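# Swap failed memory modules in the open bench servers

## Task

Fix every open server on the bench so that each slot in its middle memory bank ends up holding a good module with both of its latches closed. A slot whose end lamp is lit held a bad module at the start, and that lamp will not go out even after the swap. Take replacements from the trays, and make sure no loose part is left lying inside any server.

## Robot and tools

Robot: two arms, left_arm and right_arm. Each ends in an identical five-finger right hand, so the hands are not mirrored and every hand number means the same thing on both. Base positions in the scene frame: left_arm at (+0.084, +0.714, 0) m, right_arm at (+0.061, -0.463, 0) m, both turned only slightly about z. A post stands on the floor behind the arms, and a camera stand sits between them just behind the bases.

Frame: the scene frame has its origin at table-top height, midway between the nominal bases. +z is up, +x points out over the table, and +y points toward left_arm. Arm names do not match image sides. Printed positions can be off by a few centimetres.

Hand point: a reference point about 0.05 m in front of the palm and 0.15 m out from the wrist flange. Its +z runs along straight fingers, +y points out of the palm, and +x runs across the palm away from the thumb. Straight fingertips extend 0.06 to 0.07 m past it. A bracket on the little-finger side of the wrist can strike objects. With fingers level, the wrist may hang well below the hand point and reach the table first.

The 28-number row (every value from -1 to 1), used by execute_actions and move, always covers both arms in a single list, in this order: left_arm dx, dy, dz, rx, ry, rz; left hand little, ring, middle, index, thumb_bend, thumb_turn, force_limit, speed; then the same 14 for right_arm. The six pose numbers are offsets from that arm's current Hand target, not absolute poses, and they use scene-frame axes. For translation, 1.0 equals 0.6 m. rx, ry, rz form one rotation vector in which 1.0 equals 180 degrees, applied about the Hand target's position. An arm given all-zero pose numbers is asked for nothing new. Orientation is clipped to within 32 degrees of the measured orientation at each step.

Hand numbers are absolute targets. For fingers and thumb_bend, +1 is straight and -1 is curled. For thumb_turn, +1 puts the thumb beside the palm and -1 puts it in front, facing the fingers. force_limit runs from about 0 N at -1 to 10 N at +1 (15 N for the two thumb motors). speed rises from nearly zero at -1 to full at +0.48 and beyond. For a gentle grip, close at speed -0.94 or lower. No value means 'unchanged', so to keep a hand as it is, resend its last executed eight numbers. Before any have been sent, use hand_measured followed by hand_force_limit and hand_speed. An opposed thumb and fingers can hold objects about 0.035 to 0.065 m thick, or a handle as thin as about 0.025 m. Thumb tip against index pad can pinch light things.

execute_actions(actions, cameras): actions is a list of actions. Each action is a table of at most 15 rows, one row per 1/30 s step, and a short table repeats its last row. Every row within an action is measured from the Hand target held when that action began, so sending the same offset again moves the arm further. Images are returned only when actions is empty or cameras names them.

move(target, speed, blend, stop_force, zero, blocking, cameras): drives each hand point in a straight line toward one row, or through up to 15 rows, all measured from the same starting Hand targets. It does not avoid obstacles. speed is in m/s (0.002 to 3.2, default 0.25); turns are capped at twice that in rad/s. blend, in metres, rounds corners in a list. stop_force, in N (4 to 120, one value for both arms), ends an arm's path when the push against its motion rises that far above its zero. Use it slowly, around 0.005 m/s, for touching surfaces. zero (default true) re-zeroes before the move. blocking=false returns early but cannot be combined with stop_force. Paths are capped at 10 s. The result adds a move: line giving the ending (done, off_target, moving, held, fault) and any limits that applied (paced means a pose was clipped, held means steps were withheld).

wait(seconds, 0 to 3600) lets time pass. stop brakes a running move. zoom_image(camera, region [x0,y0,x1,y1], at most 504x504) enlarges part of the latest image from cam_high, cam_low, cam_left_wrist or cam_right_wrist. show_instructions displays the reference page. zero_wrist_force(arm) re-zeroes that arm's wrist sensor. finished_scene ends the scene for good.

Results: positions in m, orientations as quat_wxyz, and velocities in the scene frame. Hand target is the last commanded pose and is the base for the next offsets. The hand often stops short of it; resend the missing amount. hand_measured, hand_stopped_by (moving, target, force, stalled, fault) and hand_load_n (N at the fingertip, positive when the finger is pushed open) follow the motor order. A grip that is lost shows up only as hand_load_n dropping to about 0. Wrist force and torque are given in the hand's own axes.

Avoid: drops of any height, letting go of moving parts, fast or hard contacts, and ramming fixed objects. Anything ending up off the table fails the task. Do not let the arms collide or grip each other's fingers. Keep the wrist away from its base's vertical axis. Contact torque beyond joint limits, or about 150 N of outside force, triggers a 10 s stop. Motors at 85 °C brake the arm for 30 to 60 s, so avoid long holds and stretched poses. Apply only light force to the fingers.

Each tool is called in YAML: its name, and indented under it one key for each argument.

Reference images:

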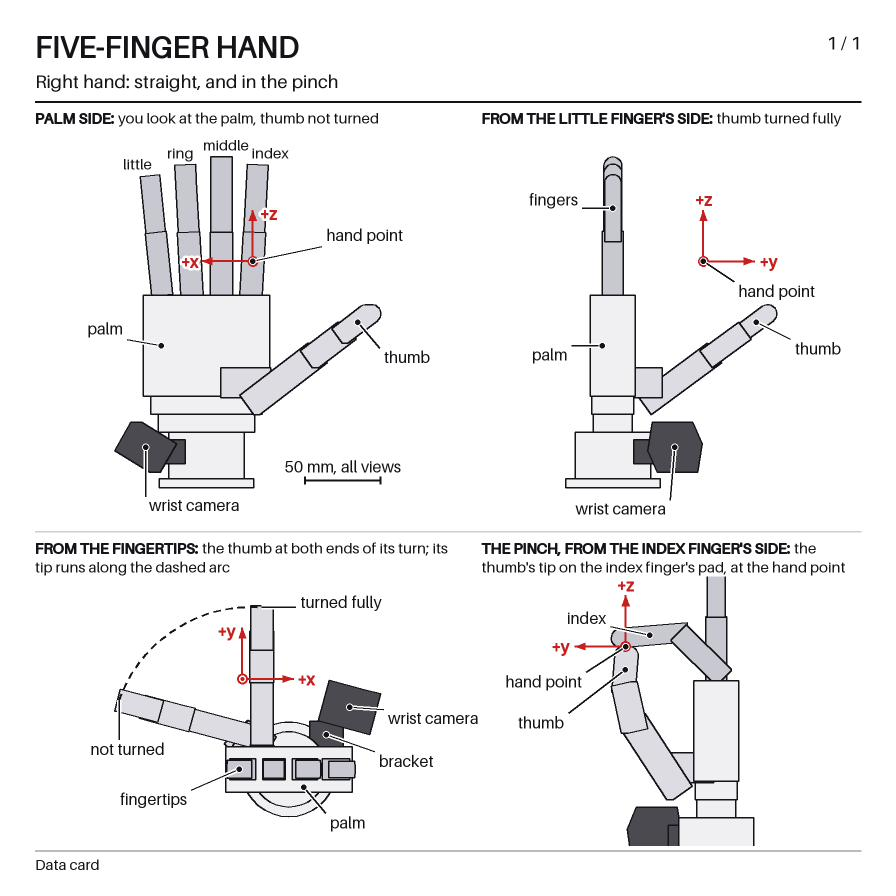

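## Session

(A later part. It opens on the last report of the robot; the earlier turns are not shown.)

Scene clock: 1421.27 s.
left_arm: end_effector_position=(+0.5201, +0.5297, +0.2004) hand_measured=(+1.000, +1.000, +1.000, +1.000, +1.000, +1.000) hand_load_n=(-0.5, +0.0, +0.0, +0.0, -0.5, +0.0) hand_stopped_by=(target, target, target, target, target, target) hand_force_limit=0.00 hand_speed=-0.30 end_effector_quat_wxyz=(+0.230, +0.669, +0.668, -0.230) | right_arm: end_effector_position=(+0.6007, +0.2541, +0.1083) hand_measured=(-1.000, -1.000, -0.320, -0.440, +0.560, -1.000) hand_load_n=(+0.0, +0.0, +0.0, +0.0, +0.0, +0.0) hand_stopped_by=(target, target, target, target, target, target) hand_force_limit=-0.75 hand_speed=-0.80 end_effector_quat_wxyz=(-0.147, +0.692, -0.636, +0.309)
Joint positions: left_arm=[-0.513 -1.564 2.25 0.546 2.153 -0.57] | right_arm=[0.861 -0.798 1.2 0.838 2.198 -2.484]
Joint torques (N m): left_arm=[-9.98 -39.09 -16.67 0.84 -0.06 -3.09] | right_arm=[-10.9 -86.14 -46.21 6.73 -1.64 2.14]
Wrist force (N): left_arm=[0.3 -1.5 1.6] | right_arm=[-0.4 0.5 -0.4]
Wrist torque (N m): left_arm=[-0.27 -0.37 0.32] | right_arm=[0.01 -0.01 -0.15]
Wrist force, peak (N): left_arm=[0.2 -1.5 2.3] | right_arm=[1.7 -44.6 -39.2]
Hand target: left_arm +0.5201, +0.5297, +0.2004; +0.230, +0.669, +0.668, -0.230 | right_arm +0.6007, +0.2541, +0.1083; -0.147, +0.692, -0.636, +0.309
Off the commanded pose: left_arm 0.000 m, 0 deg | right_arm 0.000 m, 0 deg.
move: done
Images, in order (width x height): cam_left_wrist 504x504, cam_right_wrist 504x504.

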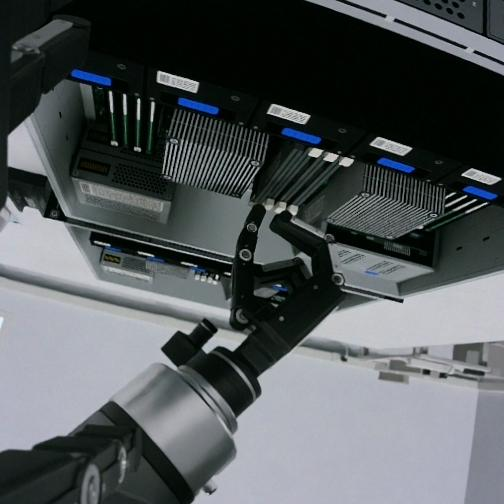

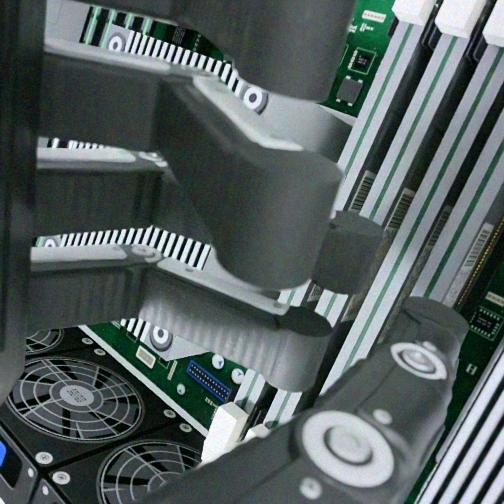

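move:
  target:
    - [0,0,0,0,0,0,1,1,1,1,1,1,0,-0.3,0.0025,0,-0.045,0,0,0,-1,-1,-0.32,-0.44,0.62,-1,-0.75,-0.8]
    - [0,0,0,0,0,0,1,1,1,1,1,1,0,-0.3,0.0025,0,-0.059,0,0,0,-1,-1,-0.32,-0.44,0.62,-1,-0.75,-0.8]
  speed: [0.03,0.01]
  stop_force: 5
  cameras: ["cam_right_wrist","cam_left_wrist"]

zoom_image:
  camera: "cam_right_wrist"
  region: [250, 150, 504, 404]

zoom_image:
  camera: "cam_left_wrist"
  region: [230, 140, 320, 230]

Scene clock: 1450.73 s.
left_arm: end_effector_position=(+0.5201, +0.5297, +0.2004) hand_measured=(+1.000, +1.000, +1.000, +1.000, +1.000, +1.000) hand_load_n=(+0.0, +0.0, +0.0, +0.0, +0.0, +0.0) hand_stopped_by=(target, target, target, target, target, target) hand_force_limit=0.00 hand_speed=-0.30 end_effector_quat_wxyz=(+0.230, +0.669, +0.668, -0.230) | right_arm: end_effector_position=(+0.6022, +0.2541, +0.0729) hand_measured=(-1.000, -1.000, -0.320, -0.440, +0.620, -1.000) hand_load_n=(+0.0, +0.0, +0.0, +0.0, +0.0, +0.0) hand_stopped_by=(target, target, target, target, target, target) hand_force_limit=-0.75 hand_speed=-0.80 end_effector_quat_wxyz=(-0.147, +0.692, -0.636, +0.309)
Joint positions: left_arm=[-0.513 -1.564 2.25 0.546 2.153 -0.57] | right_arm=[0.859 -0.771 1.219 0.791 2.197 -2.485]
Joint torques (N m): left_arm=[-8.21 -37.83 -17.19 0.73 0.12 -3.14] | right_arm=[-10.62 -89.91 -27.18 -0.66 -1.61 -1.61]
Wrist force (N): left_arm=[0.1 -1.1 1.8] | right_arm=[-0.3 0.4 0.2]
Wrist torque (N m): left_arm=[-0.21 -0.34 0.32] | right_arm=[-0.09 -0.05 0.23]
Wrist force, peak (N): left_arm=[0.0 -1.6 2.2] | right_arm=[-0.8 0.7 -0.2]
Hand target: left_arm +0.5201, +0.5297, +0.2004; +0.230, +0.669, +0.668, -0.230 | right_arm +0.6022, +0.2541, +0.0729; -0.147, +0.692, -0.636, +0.309
Off the commanded pose: left_arm 0.000 m, 0 deg | right_arm 0.000 m, 0 deg.
move: done
Images, in order (width x height): cam_left_wrist 504x504, cam_right_wrist 504x504.

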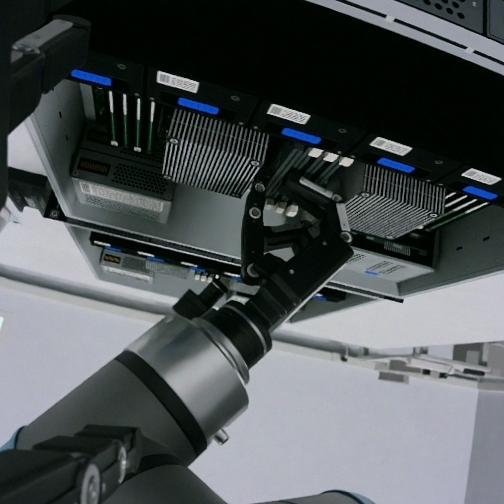

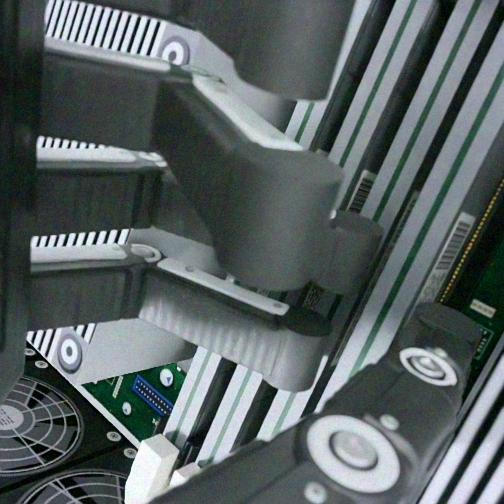

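Scaled by 1.984.

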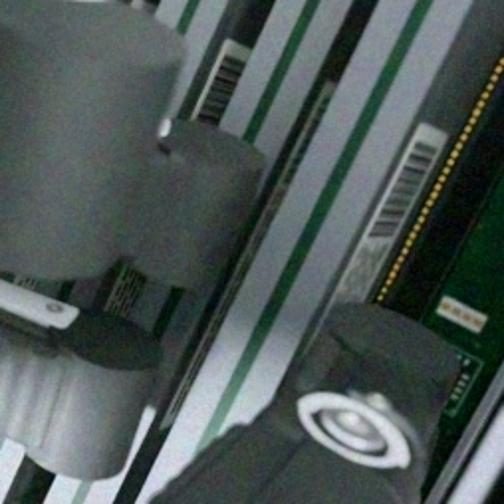

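Scaled by 5.600.

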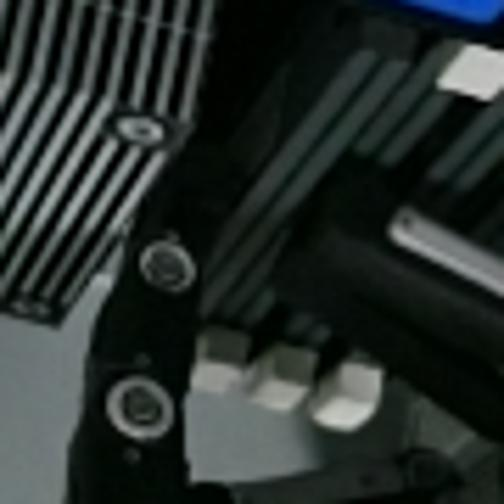

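execute_actions:
  actions: []

Scene clock: 1471.87 s.
left_arm: end_effector_position=(+0.5201, +0.5297, +0.2004) hand_measured=(+1.000, +1.000, +1.000, +1.000, +1.000, +1.000) hand_load_n=(+0.0, +0.0, +0.0, +0.0, +0.0, +0.0) hand_stopped_by=(target, target, target, target, target, target) hand_force_limit=0.00 hand_speed=-0.30 end_effector_quat_wxyz=(+0.230, +0.669, +0.668, -0.230) | right_arm: end_effector_position=(+0.6022, +0.2541, +0.0729) hand_measured=(-1.000, -1.000, -0.320, -0.440, +0.620, -1.000) hand_load_n=(+0.0, +0.0, +0.0, +0.0, +0.0, +0.0) hand_stopped_by=(target, target, target, target, target, target) hand_force_limit=-0.75 hand_speed=-0.80 end_effector_quat_wxyz=(-0.147, +0.692, -0.636, +0.309)
Joint positions: left_arm=[-0.513 -1.564 2.25 0.546 2.153 -0.57] | right_arm=[0.859 -0.771 1.219 0.791 2.197 -2.485]
Joint velocities: within noise
Joint torques (N m): left_arm=[-9.96 -41.06 -17.13 0.68 0.08 -2.75] | right_arm=[-11.1 -88.62 -27.02 -0.42 -1.74 -1.65]
Motor temperatures (°C): left_arm=[27 34 30 35 38 38] | right_arm=[31 30 30 38 44 38]
Wrist force (N): left_arm=[0.3 -1.5 1.6] | right_arm=[-0.2 0.7 0.1]
Wrist torque (N m): left_arm=[-0.26 -0.36 0.31] | right_arm=[-0.04 -0.06 0.24]
Wrist force, peak (N): left_arm=[0.4 -1.4 2.4] | right_arm=[-0.7 0.8 0.0]
Hand target: left_arm +0.5201, +0.5297, +0.2004; +0.230, +0.669, +0.668, -0.230 | right_arm +0.6022, +0.2541, +0.0729; -0.147, +0.692, -0.636, +0.309
Off the commanded pose: left_arm 0.000 m, 0 deg | right_arm 0.000 m, 0 deg.

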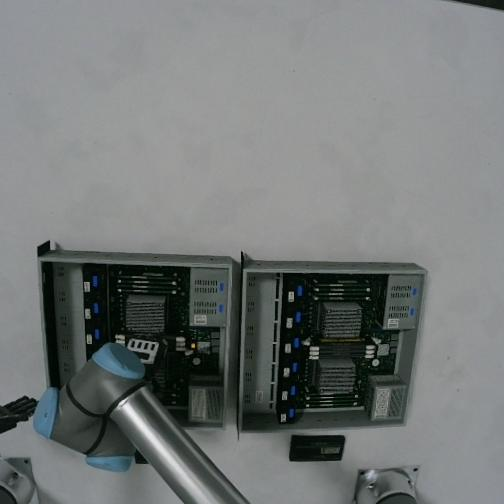

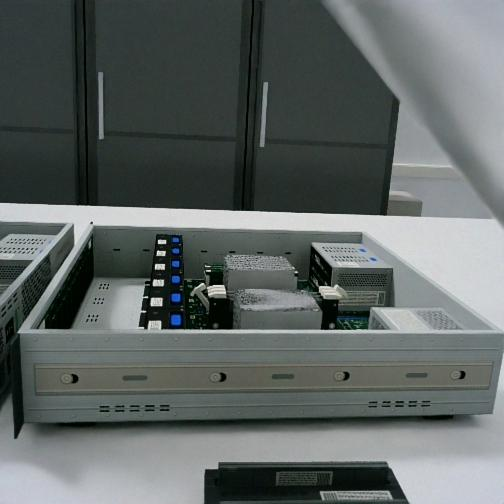

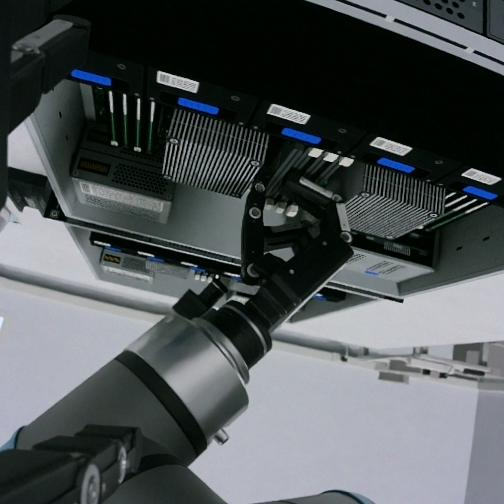

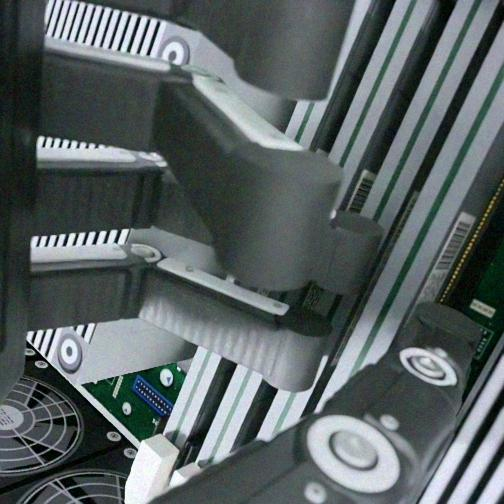

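zoom_image:
  camera: "cam_left_wrist"
  region: [220, 130, 380, 290]

zoom_image:
  camera: "cam_right_wrist"
  region: [200, 100, 504, 404]

Scaled by 3.150.

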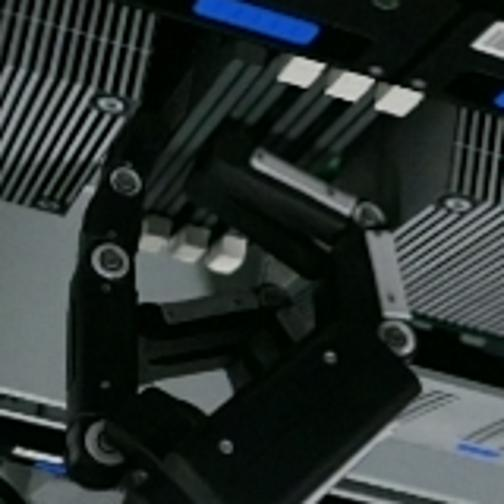

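Scaled by 1.658.

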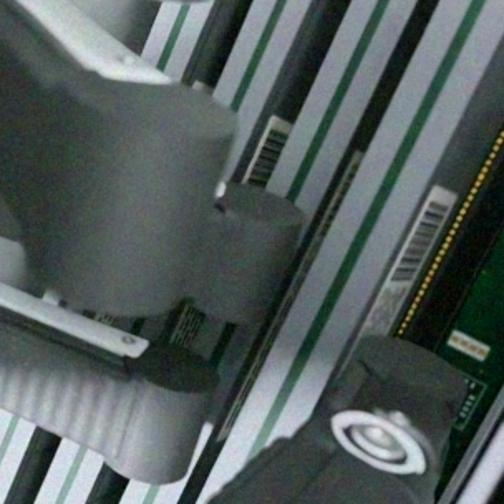

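zoom_image:
  camera: "cam_right_wrist"
  region: [280, 180, 480, 380]

Scaled by 2.520.

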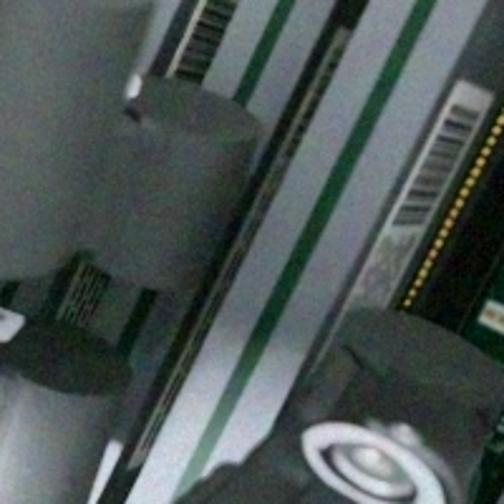

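move:
  target:
    - [0,0,0,0,0,0,1,1,1,1,1,1,0,-0.3,-0.0017,0,0,0,0,0,-1,-1,-0.32,-0.44,0.62,-1,-0.75,-0.8]
  speed: 0.008
  stop_force: 4

execute_actions:
  actions:
    - [[0,0,0,0,0,0,1,1,1,1,1,1,0,-0.3,0,0,0,0,0,0,-1,-1,-0.32,-0.44,0.40,-1,-0.75,-0.93]]
  cameras: ["cam_left_wrist","cam_right_wrist"]

Scene clock: 1490.07 s.
left_arm: end_effector_position=(+0.5201, +0.5297, +0.2004) hand_measured=(+1.000, +1.000, +1.000, +1.000, +1.000, +1.000) hand_load_n=(+0.0, +0.0, +0.0, +0.0, +0.0, +0.0) hand_stopped_by=(target, target, target, target, target, target) hand_force_limit=0.00 hand_speed=-0.30 end_effector_quat_wxyz=(+0.230, +0.669, +0.668, -0.230) | right_arm: end_effector_position=(+0.6012, +0.2541, +0.0729) hand_measured=(-1.000, -1.000, -0.320, -0.440, +0.620, -1.000) hand_load_n=(+0.0, +0.0, +0.0, +0.0, +0.0, +0.0) hand_stopped_by=(target, target, target, target, target, target) hand_force_limit=-0.75 hand_speed=-0.80 end_effector_quat_wxyz=(-0.147, +0.692, -0.636, +0.309)
Joint positions: left_arm=[-0.513 -1.564 2.25 0.546 2.153 -0.57] | right_arm=[0.86 -0.772 1.221 0.791 2.198 -2.484]
Joint torques (N m): left_arm=[-9.32 -39.13 -16.79 1.02 0.03 -2.75] | right_arm=[15.99 -119.35 -27.15 -0.44 4.05 2.23]
Wrist force (N): left_arm=[0.1 -1.2 1.8] | right_arm=[-0.3 0.3 0.1]
Wrist torque (N m): left_arm=[-0.23 -0.36 0.32] | right_arm=[-0.09 -0.05 -0.12]
Wrist force, peak (N): left_arm=[-0.3 -1.3 2.3] | right_arm=[-0.7 0.7 0.2]
Hand target: left_arm +0.5201, +0.5297, +0.2004; +0.230, +0.669, +0.668, -0.230 | right_arm +0.6012, +0.2541, +0.0729; -0.147, +0.692, -0.636, +0.309
Off the commanded pose: left_arm 0.000 m, 0 deg | right_arm 0.000 m, 0 deg.
move: done

Scene clock: 1491.40 s.
left_arm: end_effector_position=(+0.5201, +0.5297, +0.2004) hand_measured=(+1.000, +1.000, +1.000, +1.000, +1.000, +1.000) hand_load_n=(+0.0, -0.5, -0.5, +0.0, +0.0, +0.0) hand_stopped_by=(target, target, target, target, target, target) hand_force_limit=0.00 hand_speed=-0.30 end_effector_quat_wxyz=(+0.230, +0.669, +0.668, -0.230) | right_arm: end_effector_position=(+0.6012, +0.2541, +0.0729) hand_measured=(-1.000, -1.000, -0.320, -0.440, +0.510, -1.000) hand_load_n=(+0.0, +0.0, +0.0, +0.0, +2.0, +0.0) hand_stopped_by=(target, target, target, target, force, target) hand_force_limit=-0.75 hand_speed=-0.93 end_effector_quat_wxyz=(-0.147, +0.692, -0.636, +0.309)
Joint positions: left_arm=[-0.513 -1.564 2.25 0.546 2.153 -0.57] | right_arm=[0.86 -0.772 1.221 0.791 2.198 -2.484]
Joint torques (N m): left_arm=[-7.91 -39.38 -17.85 1 -0.15 -2.92] | right_arm=[13.2 -118.92 -28.46 -0.65 3.89 2.16]
Wrist force (N): left_arm=[0.2 -1.6 1.9] | right_arm=[0.2 1.5 -1.2]
Wrist torque (N m): left_arm=[-0.30 -0.37 0.31] | right_arm=[-0.04 -0.04 -0.10]
Wrist force, peak (N): left_arm=[-0.3 -1.7 2.0] | right_arm=[-0.8 2.5 -0.9]
Hand target: left_arm +0.5201, +0.5297, +0.2004; +0.230, +0.669, +0.668, -0.230 | right_arm +0.6012, +0.2541, +0.0729; -0.147, +0.692, -0.636, +0.309
Off the commanded pose: left_arm 0.000 m, 0 deg | right_arm 0.000 m, 0 deg.

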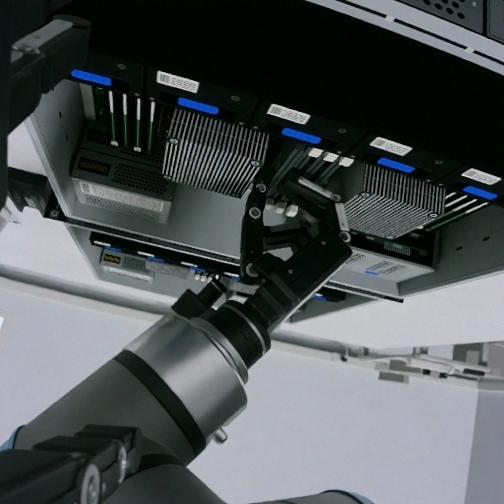

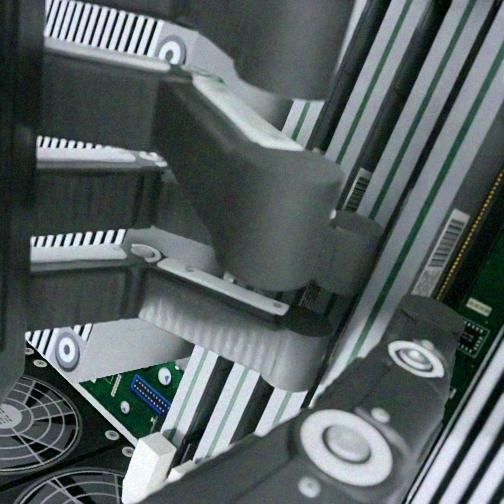

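execute_actions:
  actions:
    - [[0,0,0,0,0,0,1,1,1,1,1,1,0,-0.3,0,0,0,0,0,0,-1,-1,-0.44,-0.56,0.40,-1,-0.75,-0.94]]
  cameras: ["cam_left_wrist","cam_right_wrist"]

zoom_image:
  camera: "cam_right_wrist"
  region: [280, 180, 480, 380]

Scene clock: 1496.37 s.
left_arm: end_effector_position=(+0.5201, +0.5297, +0.2004) hand_measured=(+1.000, +1.000, +1.000, +1.000, +1.000, +1.000) hand_load_n=(+0.0, +0.0, +0.0, +0.0, +0.0, +0.0) hand_stopped_by=(target, target, target, target, target, target) hand_force_limit=0.00 hand_speed=-0.30 end_effector_quat_wxyz=(+0.230, +0.669, +0.668, -0.230) | right_arm: end_effector_position=(+0.6012, +0.2541, +0.0729) hand_measured=(-1.000, -1.000, -0.358, -0.560, +0.510, -1.000) hand_load_n=(+0.0, +0.0, +1.5, +0.0, +2.0, +0.0) hand_stopped_by=(target, target, force, target, force, target) hand_force_limit=-0.75 hand_speed=-0.94 end_effector_quat_wxyz=(-0.147, +0.692, -0.636, +0.309)
Joint positions: left_arm=[-0.513 -1.564 2.25 0.546 2.153 -0.57] | right_arm=[0.86 -0.772 1.221 0.791 2.198 -2.484]
Joint torques (N m): left_arm=[-8.96 -41 -17.46 1.05 0.1 -2.65] | right_arm=[1.78 -118.74 -38.75 -0.38 3.62 2.04]
Wrist force (N): left_arm=[-0.3 -1.4 1.4] | right_arm=[-0.2 0.9 -0.5]
Wrist torque (N m): left_arm=[-0.24 -0.29 0.29] | right_arm=[-0.07 -0.03 -0.12]
Wrist force, peak (N): left_arm=[0.1 -1.7 2.1] | right_arm=[-0.9 2.6 -0.7]
Hand target: left_arm +0.5201, +0.5297, +0.2004; +0.230, +0.669, +0.668, -0.230 | right_arm +0.6012, +0.2541, +0.0729; -0.147, +0.692, -0.636, +0.309
Off the commanded pose: left_arm 0.000 m, 0 deg | right_arm 0.000 m, 0 deg.

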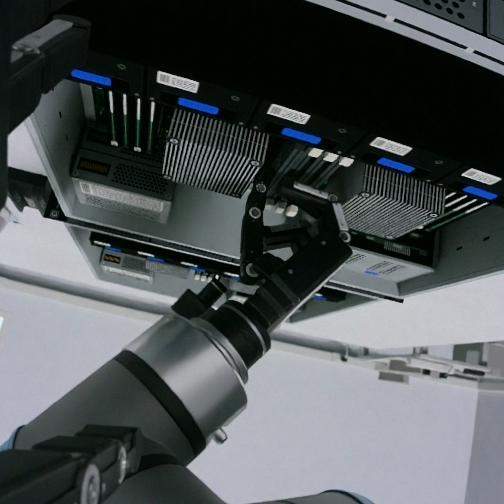

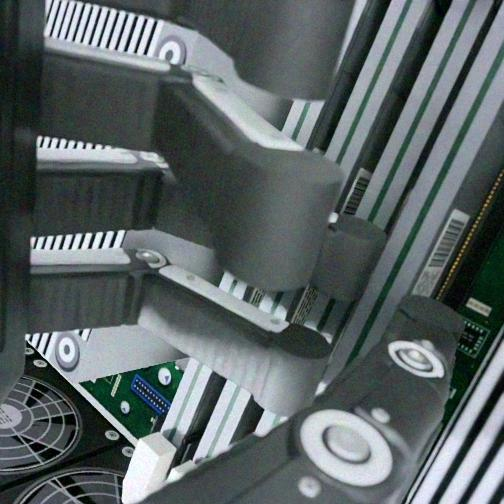

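Scaled by 2.520.

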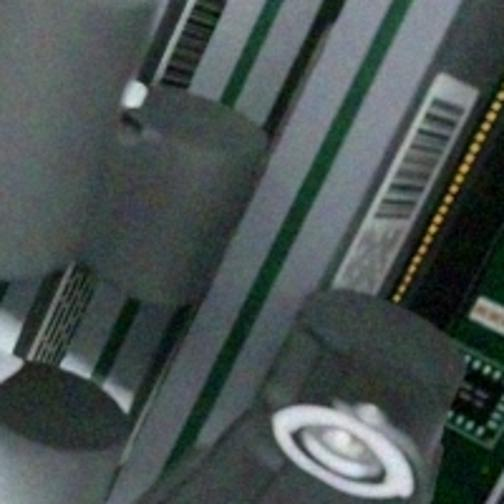

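execute_actions:
  actions:
    - [[0,0,0,0,0,0,1,1,1,1,1,1,0,-0.3,0,0,0,0,0,0,-1,-1,-0.44,-0.66,0.40,-1,-0.75,-0.94]]
  cameras: ["cam_left_wrist","cam_right_wrist"]

zoom_image:
  camera: "cam_left_wrist"
  region: [240, 150, 360, 270]

Scene clock: 1505.53 s.
left_arm: end_effector_position=(+0.5201, +0.5297, +0.2004) hand_measured=(+1.000, +1.000, +1.000, +1.000, +1.000, +1.000) hand_load_n=(+0.0, +0.0, +0.0, +0.0, +0.0, +0.0) hand_stopped_by=(target, target, target, target, target, target) hand_force_limit=0.00 hand_speed=-0.30 end_effector_quat_wxyz=(+0.230, +0.669, +0.668, -0.230) | right_arm: end_effector_position=(+0.6012, +0.2541, +0.0729) hand_measured=(-1.000, -1.000, -0.358, -0.660, +0.510, -1.000) hand_load_n=(+0.0, +0.0, +1.5, +0.0, +2.0, +0.0) hand_stopped_by=(target, target, force, target, force, target) hand_force_limit=-0.75 hand_speed=-0.94 end_effector_quat_wxyz=(-0.147, +0.692, -0.636, +0.309)
Joint positions: left_arm=[-0.513 -1.564 2.25 0.546 2.153 -0.57] | right_arm=[0.86 -0.772 1.221 0.791 2.198 -2.484]
Joint torques (N m): left_arm=[-7.92 -39.01 -16.64 1.05 0.09 -2.75] | right_arm=[-1.72 -119.9 -43.56 -0.24 3.69 2.12]
Wrist force (N): left_arm=[0.0 -1.5 1.7] | right_arm=[-0.7 1.5 -0.4]
Wrist torque (N m): left_arm=[-0.26 -0.32 0.29] | right_arm=[-0.05 -0.01 -0.13]
Wrist force, peak (N): left_arm=[0.0 -1.3 2.3] | right_arm=[-0.7 1.5 -0.1]
Hand target: left_arm +0.5201, +0.5297, +0.2004; +0.230, +0.669, +0.668, -0.230 | right_arm +0.6012, +0.2541, +0.0729; -0.147, +0.692, -0.636, +0.309
Off the commanded pose: left_arm 0.000 m, 0 deg | right_arm 0.000 m, 0 deg.

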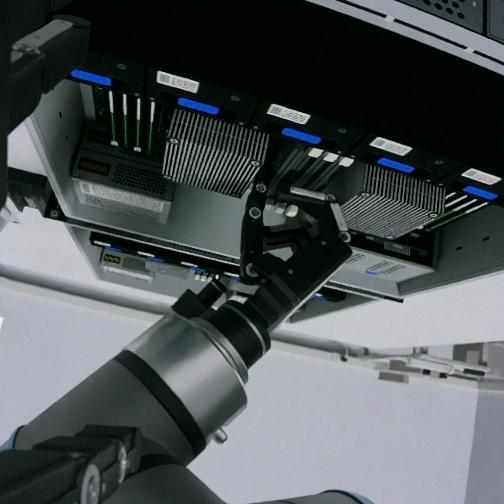

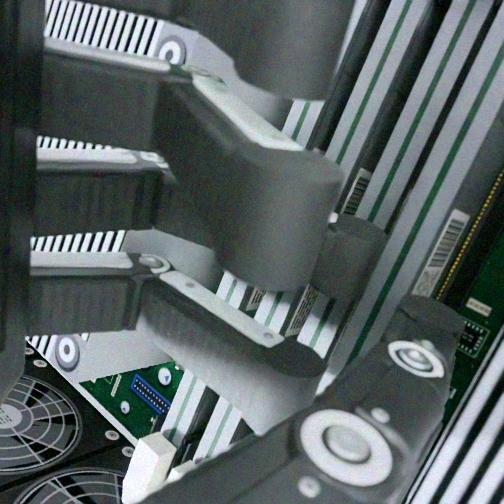

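Scaled by 4.200.

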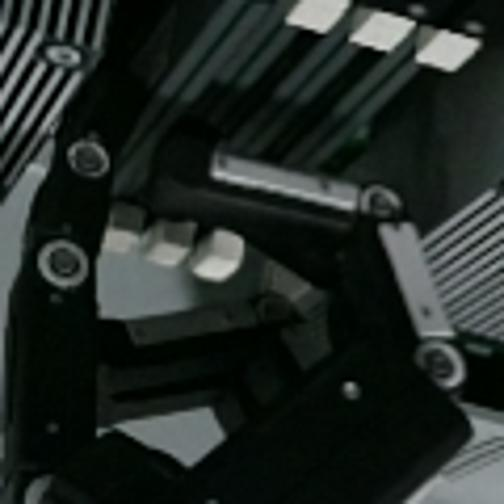

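execute_actions:
  actions:
    - [[0,0,0,0,0,0,1,1,1,1,1,1,0,-0.3,0,0,0,0,0,0,-1,-1,-0.29,-0.41,0.62,-1,-0.75,-0.8]]

move:
  target:
    - [0,0,0,0,0,0,1,1,1,1,1,1,0,-0.3,-0.003,0,0,0,0,0,-1,-1,-0.29,-0.41,0.62,-1,-0.75,-0.8]
  speed: 0.005
  stop_force: 4
  cameras: ["cam_left_wrist","cam_right_wrist"]

zoom_image:
  camera: "cam_right_wrist"
  region: [280, 180, 480, 380]

Scene clock: 1533.33 s.
left_arm: end_effector_position=(+0.5201, +0.5297, +0.2004) hand_measured=(+1.000, +1.000, +1.000, +1.000, +1.000, +1.000) hand_load_n=(+0.0, +0.0, +0.0, +0.0, +0.0, +0.0) hand_stopped_by=(target, target, target, target, target, target) hand_force_limit=0.00 hand_speed=-0.30 end_effector_quat_wxyz=(+0.230, +0.669, +0.668, -0.230) | right_arm: end_effector_position=(+0.6012, +0.2541, +0.0729) hand_measured=(-1.000, -1.000, -0.290, -0.410, +0.620, -1.000) hand_load_n=(+0.0, +0.0, +0.0, +0.0, +0.0, +0.0) hand_stopped_by=(target, target, target, target, target, target) hand_force_limit=-0.75 hand_speed=-0.80 end_effector_quat_wxyz=(-0.147, +0.692, -0.636, +0.309)
Joint positions: left_arm=[-0.513 -1.564 2.25 0.546 2.153 -0.57] | right_arm=[0.86 -0.772 1.221 0.791 2.198 -2.484]
Joint torques (N m): left_arm=[-7.8 -38.83 -16.42 1.25 0.06 -2.65] | right_arm=[-1.95 -117.88 -44.26 -0.3 3.41 1.89]
Wrist force (N): left_arm=[0.2 -1.3 1.5] | right_arm=[-0.4 0.2 0.0]
Wrist torque (N m): left_arm=[-0.24 -0.36 0.31] | right_arm=[-0.10 -0.02 -0.13]
Wrist force, peak (N): left_arm=[-0.4 -1.7 2.2] | right_arm=[-0.8 1.6 0.0]
Hand target: left_arm +0.5201, +0.5297, +0.2004; +0.230, +0.669, +0.668, -0.230 | right_arm +0.6012, +0.2541, +0.0729; -0.147, +0.692, -0.636, +0.309
Off the commanded pose: left_arm 0.000 m, 0 deg | right_arm 0.000 m, 0 deg.

Scene clock: 1534.67 s.
left_arm: end_effector_position=(+0.5201, +0.5297, +0.2004) hand_measured=(+1.000, +1.000, +1.000, +1.000, +1.000, +1.000) hand_load_n=(+0.0, +0.0, +0.0, +0.0, +0.0, +0.0) hand_stopped_by=(target, target, target, target, target, target) hand_force_limit=0.00 hand_speed=-0.30 end_effector_quat_wxyz=(+0.230, +0.669, +0.668, -0.230) | right_arm: end_effector_position=(+0.5994, +0.2541, +0.0729) hand_measured=(-1.000, -1.000, -0.290, -0.410, +0.620, -1.000) hand_load_n=(+0.0, +0.0, +0.0, +0.0, -1.5, +0.0) hand_stopped_by=(target, target, target, target, target, target) hand_force_limit=-0.75 hand_speed=-0.80 end_effector_quat_wxyz=(-0.147, +0.692, -0.636, +0.309)
Joint positions: left_arm=[-0.513 -1.564 2.25 0.546 2.153 -0.57] | right_arm=[0.862 -0.773 1.223 0.791 2.198 -2.482]
Joint torques (N m): left_arm=[-6.54 -39.31 -16.89 1.36 0.27 -2.98] | right_arm=[17.5 -116.81 -25.17 -0.39 3.62 1.94]
Wrist force (N): left_arm=[0.2 -1.6 1.5] | right_arm=[0.1 -3.3 -0.1]
Wrist torque (N m): left_arm=[-0.27 -0.37 0.32] | right_arm=[-0.19 -0.03 -0.15]
Wrist force, peak (N): left_arm=[-0.2 -1.8 2.1] | right_arm=[0.1 -3.3 -0.1]
Hand target: left_arm +0.5201, +0.5297, +0.2004; +0.230, +0.669, +0.668, -0.230 | right_arm +0.5994, +0.2541, +0.0729; -0.147, +0.692, -0.636, +0.309
Off the commanded pose: left_arm 0.000 m, 0 deg | right_arm 0.000 m, 0 deg.
move: done

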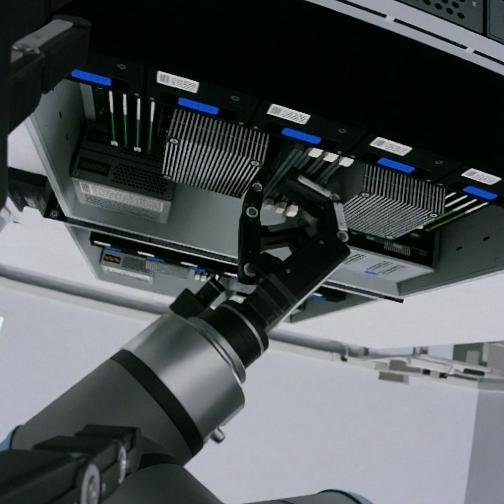

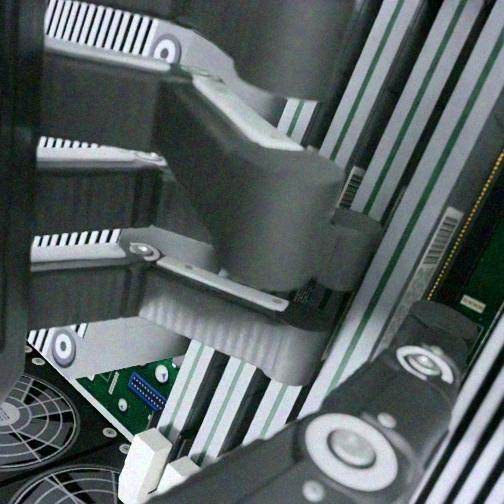

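Scaled by 2.520.

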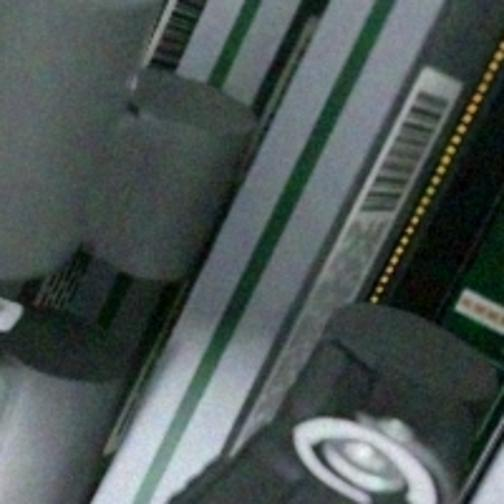

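execute_actions:
  actions:
    - [[0,0,0,0,0,0,1,1,1,1,1,1,0,-0.3,0,0,0,0,0,0,-1,-1,-0.29,-0.41,0.42,-1,-0.7,-0.93]]
  cameras: ["cam_left_wrist","cam_right_wrist"]

zoom_image:
  camera: "cam_right_wrist"
  region: [280, 180, 480, 380]

zoom_image:
  camera: "cam_left_wrist"
  region: [240, 150, 360, 270]

Scene clock: 1542.40 s.
left_arm: end_effector_position=(+0.5201, +0.5297, +0.2004) hand_measured=(+1.000, +1.000, +1.000, +1.000, +1.000, +1.000) hand_load_n=(-0.5, +0.0, +0.0, +0.0, +0.0, +0.0) hand_stopped_by=(target, target, target, target, target, target) hand_force_limit=0.00 hand_speed=-0.30 end_effector_quat_wxyz=(+0.230, +0.669, +0.668, -0.230) | right_arm: end_effector_position=(+0.5994, +0.2541, +0.0728) hand_measured=(-1.000, -1.000, -0.290, -0.410, +0.474, -1.000) hand_load_n=(+0.0, +0.0, +0.0, +0.0, +2.5, +0.0) hand_stopped_by=(target, target, target, target, force, target) hand_force_limit=-0.70 hand_speed=-0.93 end_effector_quat_wxyz=(-0.147, +0.692, -0.636, +0.309)
Joint positions: left_arm=[-0.513 -1.564 2.25 0.546 2.153 -0.57] | right_arm=[0.862 -0.773 1.223 0.791 2.198 -2.482]
Joint torques (N m): left_arm=[-6 -39.41 -17.77 1.38 0.14 -2.47] | right_arm=[10.06 -116.62 -33.12 -0.23 3.27 1.95]
Wrist force (N): left_arm=[-0.1 -1.6 1.8] | right_arm=[-0.6 2.3 -0.5]
Wrist torque (N m): left_arm=[-0.28 -0.32 0.29] | right_arm=[-0.07 0.00 -0.13]
Wrist force, peak (N): left_arm=[0.1 -1.9 2.4] | right_arm=[0.1 -3.4 0.2]
Hand target: left_arm +0.5201, +0.5297, +0.2004; +0.230, +0.669, +0.668, -0.230 | right_arm +0.5994, +0.2541, +0.0729; -0.147, +0.692, -0.636, +0.309
Off the commanded pose: left_arm 0.000 m, 0 deg | right_arm 0.000 m, 0 deg.

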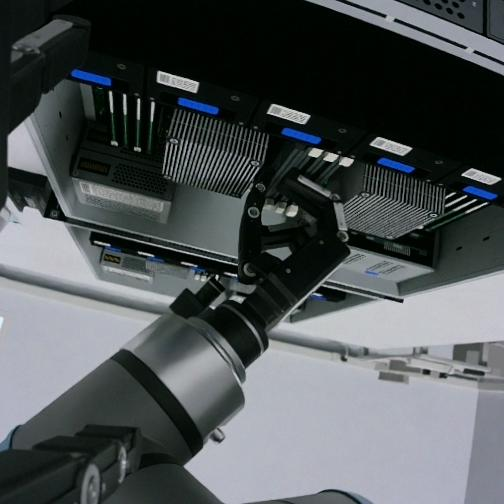

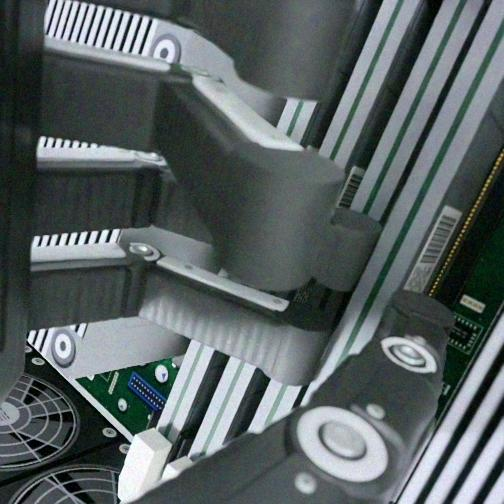

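Scaled by 2.520.

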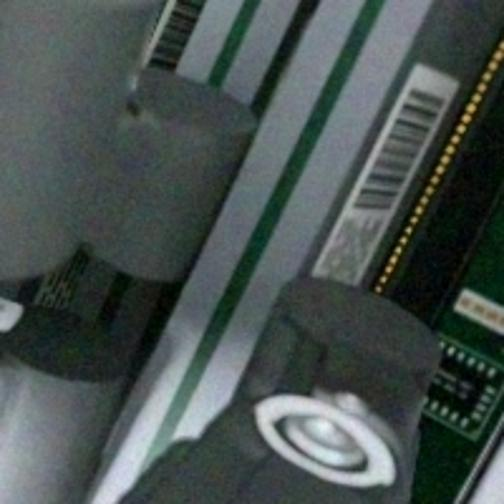

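Scaled by 4.200.

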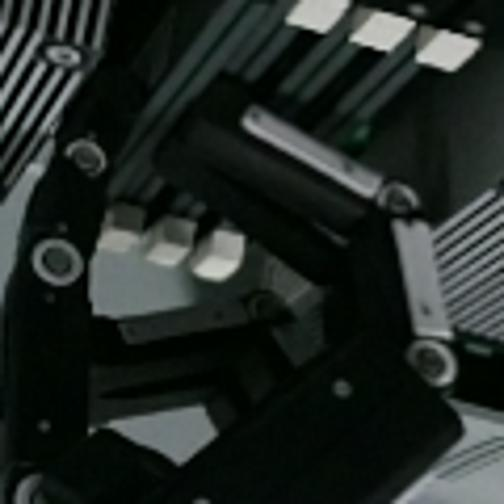

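execute_actions:
  actions:
    - [[0,0,0,0,0,0,1,1,1,1,1,1,0,-0.3,0,0,0,0,0,0,-1,-1,-0.36,-0.48,0.42,-1,-0.7,-0.94]]
  cameras: ["cam_left_wrist","cam_right_wrist"]

zoom_image:
  camera: "cam_right_wrist"
  region: [280, 180, 480, 380]

Scene clock: 1548.27 s.
left_arm: end_effector_position=(+0.5201, +0.5297, +0.2004) hand_measured=(+1.000, +1.000, +1.000, +1.000, +1.000, +1.000) hand_load_n=(+0.0, +0.0, +0.0, +0.0, +0.0, +0.0) hand_stopped_by=(target, target, target, target, target, target) hand_force_limit=0.00 hand_speed=-0.30 end_effector_quat_wxyz=(+0.230, +0.669, +0.668, -0.230) | right_arm: end_effector_position=(+0.5994, +0.2541, +0.0729) hand_measured=(-1.000, -1.000, -0.328, -0.480, +0.474, -1.000) hand_load_n=(+0.0, +0.0, +2.0, +0.0, +3.0, +0.0) hand_stopped_by=(target, target, force, target, force, target) hand_force_limit=-0.70 hand_speed=-0.94 end_effector_quat_wxyz=(-0.147, +0.692, -0.636, +0.309)
Joint positions: left_arm=[-0.513 -1.564 2.25 0.546 2.153 -0.57] | right_arm=[0.862 -0.773 1.223 0.791 2.198 -2.482]
Joint torques (N m): left_arm=[-6.68 -37.16 -17.27 1.39 0.07 -2.64] | right_arm=[-0.65 -115 -44.77 0.36 2.8 1.98]
Wrist force (N): left_arm=[0.1 -1.5 1.6] | right_arm=[-0.2 0.6 -0.2]
Wrist torque (N m): left_arm=[-0.28 -0.36 0.30] | right_arm=[-0.04 -0.07 -0.12]
Wrist force, peak (N): left_arm=[0.1 -1.6 2.2] | right_arm=[-0.5 2.5 -0.8]
Hand target: left_arm +0.5201, +0.5297, +0.2004; +0.230, +0.669, +0.668, -0.230 | right_arm +0.5994, +0.2541, +0.0729; -0.147, +0.692, -0.636, +0.309
Off the commanded pose: left_arm 0.000 m, 0 deg | right_arm 0.000 m, 0 deg.

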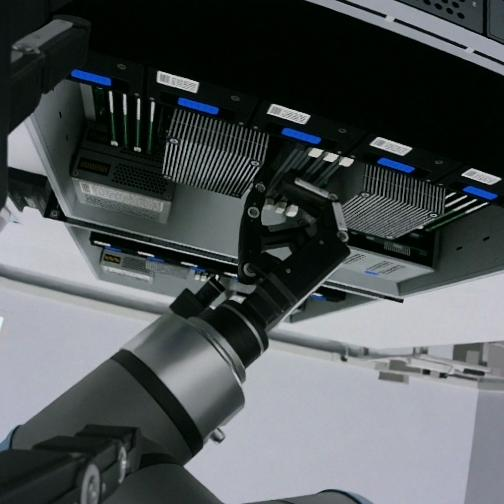

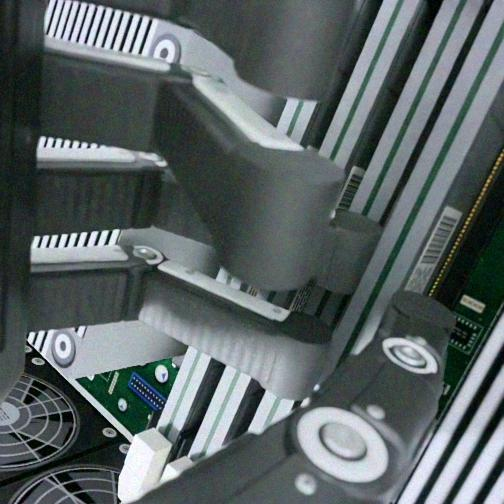

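Scaled by 2.520.

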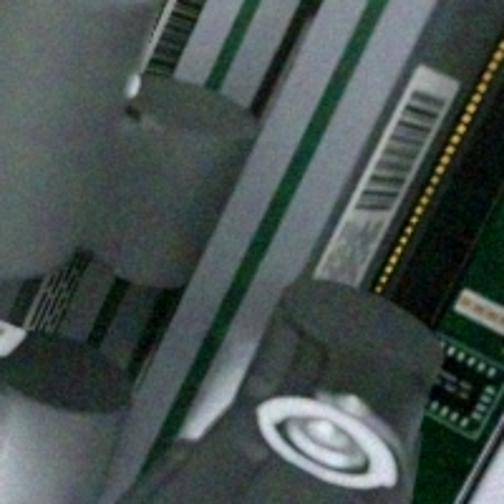

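execute_actions:
  actions:
    - [[0,0,0,0,0,0,1,1,1,1,1,1,0,-0.3,0,0,0,0,0,0,-1,-1,-0.36,-0.42,0.42,-1,-0.7,-0.9]]
    - [[0,0,0,0,0,0,1,1,1,1,1,1,0,-0.3,0,0,0,0,0,0,-1,-1,-0.36,-0.42,0.36,-1,-0.2,-0.94]]

execute_actions:
  actions:
    - [[0,0,0,0,0,0,1,1,1,1,1,1,0,-0.3,0,0,0,0,0,0,-1,-1,-0.44,-0.42,0.36,-1,-0.2,-0.94]]
  cameras: ["cam_left_wrist","cam_right_wrist"]

zoom_image:
  camera: "cam_right_wrist"
  region: [280, 180, 480, 380]

Scene clock: 1557.63 s.
left_arm: end_effector_position=(+0.5201, +0.5297, +0.2004) hand_measured=(+1.000, +1.000, +1.000, +1.000, +1.000, +1.000) hand_load_n=(+0.0, +0.0, +0.0, +0.0, +0.0, +0.0) hand_stopped_by=(target, target, target, target, target, target) hand_force_limit=0.00 hand_speed=-0.30 end_effector_quat_wxyz=(+0.230, +0.669, +0.668, -0.230) | right_arm: end_effector_position=(+0.5994, +0.2541, +0.0729) hand_measured=(-1.000, -1.000, -0.328, -0.420, +0.442, -1.000) hand_load_n=(+0.5, -0.5, +2.5, -0.5, +6.0, +0.0) hand_stopped_by=(target, target, force, target, force, target) hand_force_limit=-0.20 hand_speed=-0.94 end_effector_quat_wxyz=(-0.147, +0.692, -0.636, +0.309)
Joint positions: left_arm=[-0.513 -1.564 2.25 0.546 2.153 -0.57] | right_arm=[0.862 -0.773 1.223 0.791 2.198 -2.482]
Joint torques (N m): left_arm=[-5.52 -38.58 -17.09 1.24 0.37 -2.47] | right_arm=[-3.32 -112.32 -45.06 -0.07 2.72 1.58]
Wrist force (N): left_arm=[0.0 -1.3 1.8] | right_arm=[-0.5 0.3 0.0]
Wrist torque (N m): left_arm=[-0.26 -0.34 0.31] | right_arm=[-0.07 -0.02 -0.16]
Wrist force, peak (N): left_arm=[-0.1 -1.1 2.5] | right_arm=[-0.7 0.9 -0.3]
Hand target: left_arm +0.5201, +0.5297, +0.2004; +0.230, +0.669, +0.668, -0.230 | right_arm +0.5994, +0.2541, +0.0729; -0.147, +0.692, -0.636, +0.309
Off the commanded pose: left_arm 0.000 m, 0 deg | right_arm 0.000 m, 0 deg.

Scene clock: 1558.33 s.
left_arm: end_effector_position=(+0.5201, +0.5297, +0.2004) hand_measured=(+1.000, +1.000, +1.000, +1.000, +1.000, +1.000) hand_load_n=(+0.0, +0.0, +0.5, +0.0, +0.0, +0.0) hand_stopped_by=(target, target, target, target, target, target) hand_force_limit=0.00 hand_speed=-0.30 end_effector_quat_wxyz=(+0.230, +0.669, +0.668, -0.230) | right_arm: end_effector_position=(+0.5994, +0.2541, +0.0729) hand_measured=(-1.000, -1.000, -0.344, -0.420, +0.442, -1.000) hand_load_n=(+0.0, +0.0, +4.0, -0.5, +6.0, +0.5) hand_stopped_by=(target, target, force, target, force, target) hand_force_limit=-0.20 hand_speed=-0.94 end_effector_quat_wxyz=(-0.147, +0.692, -0.636, +0.309)
Joint positions: left_arm=[-0.513 -1.564 2.25 0.546 2.153 -0.57] | right_arm=[0.862 -0.773 1.223 0.791 2.198 -2.482]
Joint torques (N m): left_arm=[-5.35 -39.75 -16.92 1.76 0.34 -2.61] | right_arm=[-1.27 -111.11 -44.22 0.2 2.9 1.87]
Wrist force (N): left_arm=[0.1 -1.5 1.9] | right_arm=[-0.8 0.8 -0.1]
Wrist torque (N m): left_arm=[-0.27 -0.34 0.31] | right_arm=[-0.04 -0.04 -0.14]
Wrist force, peak (N): left_arm=[0.1 -1.6 2.1] | right_arm=[-0.8 0.8 -0.1]
Hand target: left_arm +0.5201, +0.5297, +0.2004; +0.230, +0.669, +0.668, -0.230 | right_arm +0.5994, +0.2541, +0.0729; -0.147, +0.692, -0.636, +0.309
Off the commanded pose: left_arm 0.000 m, 0 deg | right_arm 0.000 m, 0 deg.

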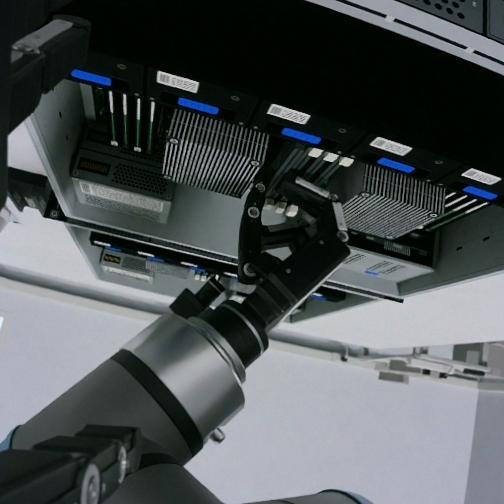

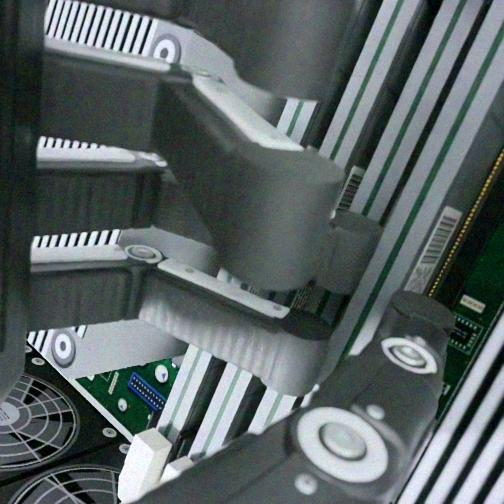

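Scaled by 2.520.

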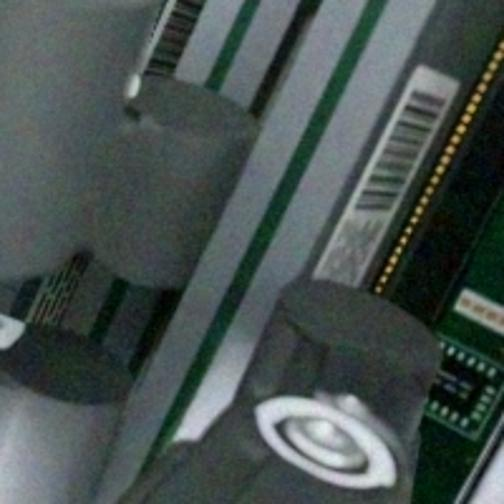

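move:
  target:
    - [0,0,0,0,0,0,1,1,1,1,1,1,0,-0.3,0,0,0.008,0,0,0,-1,-1,-0.44,-0.42,0.36,-1,-0.2,-0.94]
  speed: 0.01
  stop_force: 20
  cameras: ["cam_left_wrist","cam_right_wrist"]

zoom_image:
  camera: "cam_right_wrist"
  region: [280, 180, 480, 380]

zoom_image:
  camera: "cam_left_wrist"
  region: [240, 130, 360, 250]

Scene clock: 1565.90 s.
left_arm: end_effector_position=(+0.5201, +0.5297, +0.2004) hand_measured=(+1.000, +1.000, +1.000, +1.000, +1.000, +1.000) hand_load_n=(+0.0, +0.0, +0.0, +0.0, +0.0, +0.0) hand_stopped_by=(target, target, target, target, target, target) hand_force_limit=0.00 hand_speed=-0.30 end_effector_quat_wxyz=(+0.230, +0.669, +0.668, -0.230) | right_arm: end_effector_position=(+0.5994, +0.2541, +0.0777) hand_measured=(-1.000, -1.000, -0.344, -0.420, +0.442, -1.000) hand_load_n=(+0.0, +0.0, +4.0, +0.0, +6.0, +0.5) hand_stopped_by=(target, target, force, target, force, target) hand_force_limit=-0.20 hand_speed=-0.94 end_effector_quat_wxyz=(-0.147, +0.692, -0.636, +0.309)
Joint positions: left_arm=[-0.513 -1.564 2.25 0.546 2.153 -0.57] | right_arm=[0.862 -0.777 1.221 0.797 2.198 -2.482]
Joint torques (N m): left_arm=[-6.73 -40.71 -17.06 1.82 0.02 -2.56] | right_arm=[-1.65 -117.38 -46.18 6.37 2.56 1.34]
Wrist force (N): left_arm=[0.0 -1.2 1.6] | right_arm=[-0.4 0.8 -0.1]
Wrist torque (N m): left_arm=[-0.23 -0.33 0.31] | right_arm=[-0.05 -0.03 -0.16]
Wrist force, peak (N): left_arm=[0.0 -1.4 2.5] | right_arm=[-0.8 1.3 0.4]
Hand target: left_arm +0.5201, +0.5297, +0.2004; +0.230, +0.669, +0.668, -0.230 | right_arm +0.5994, +0.2541, +0.0777; -0.147, +0.692, -0.636, +0.309
Off the commanded pose: left_arm 0.000 m, 0 deg | right_arm 0.000 m, 0 deg.
move: done

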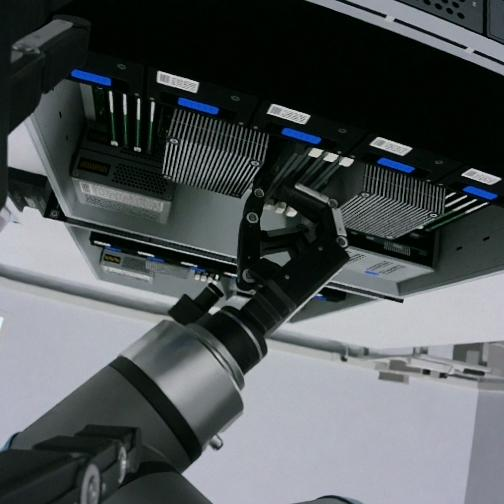

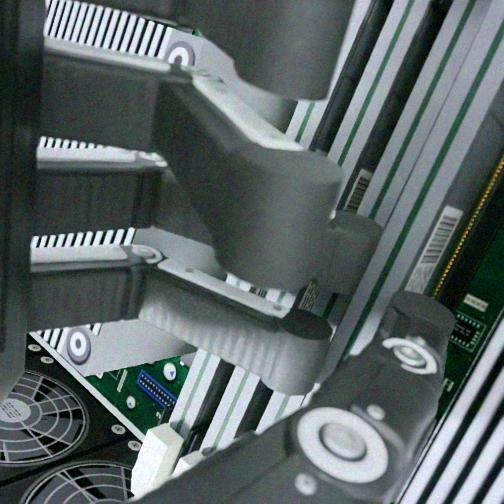

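Scaled by 2.520.

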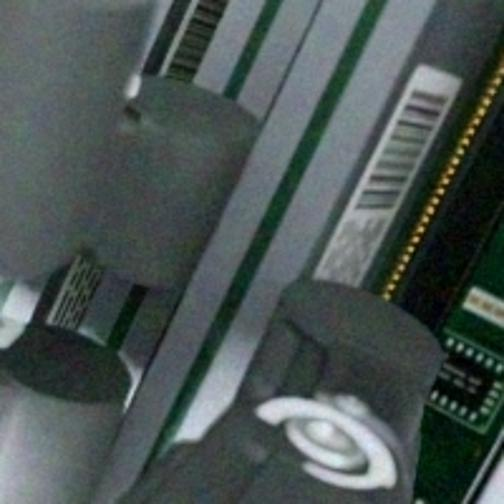

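Scaled by 4.200.

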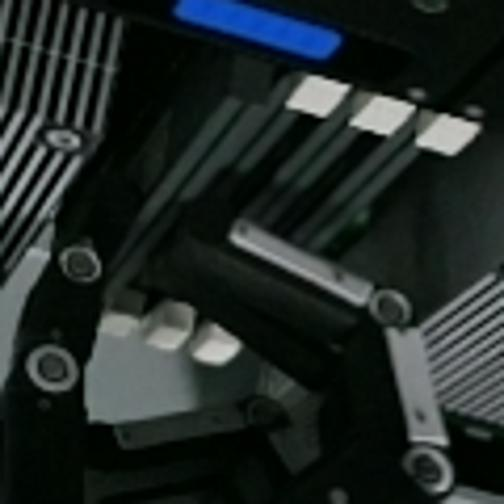

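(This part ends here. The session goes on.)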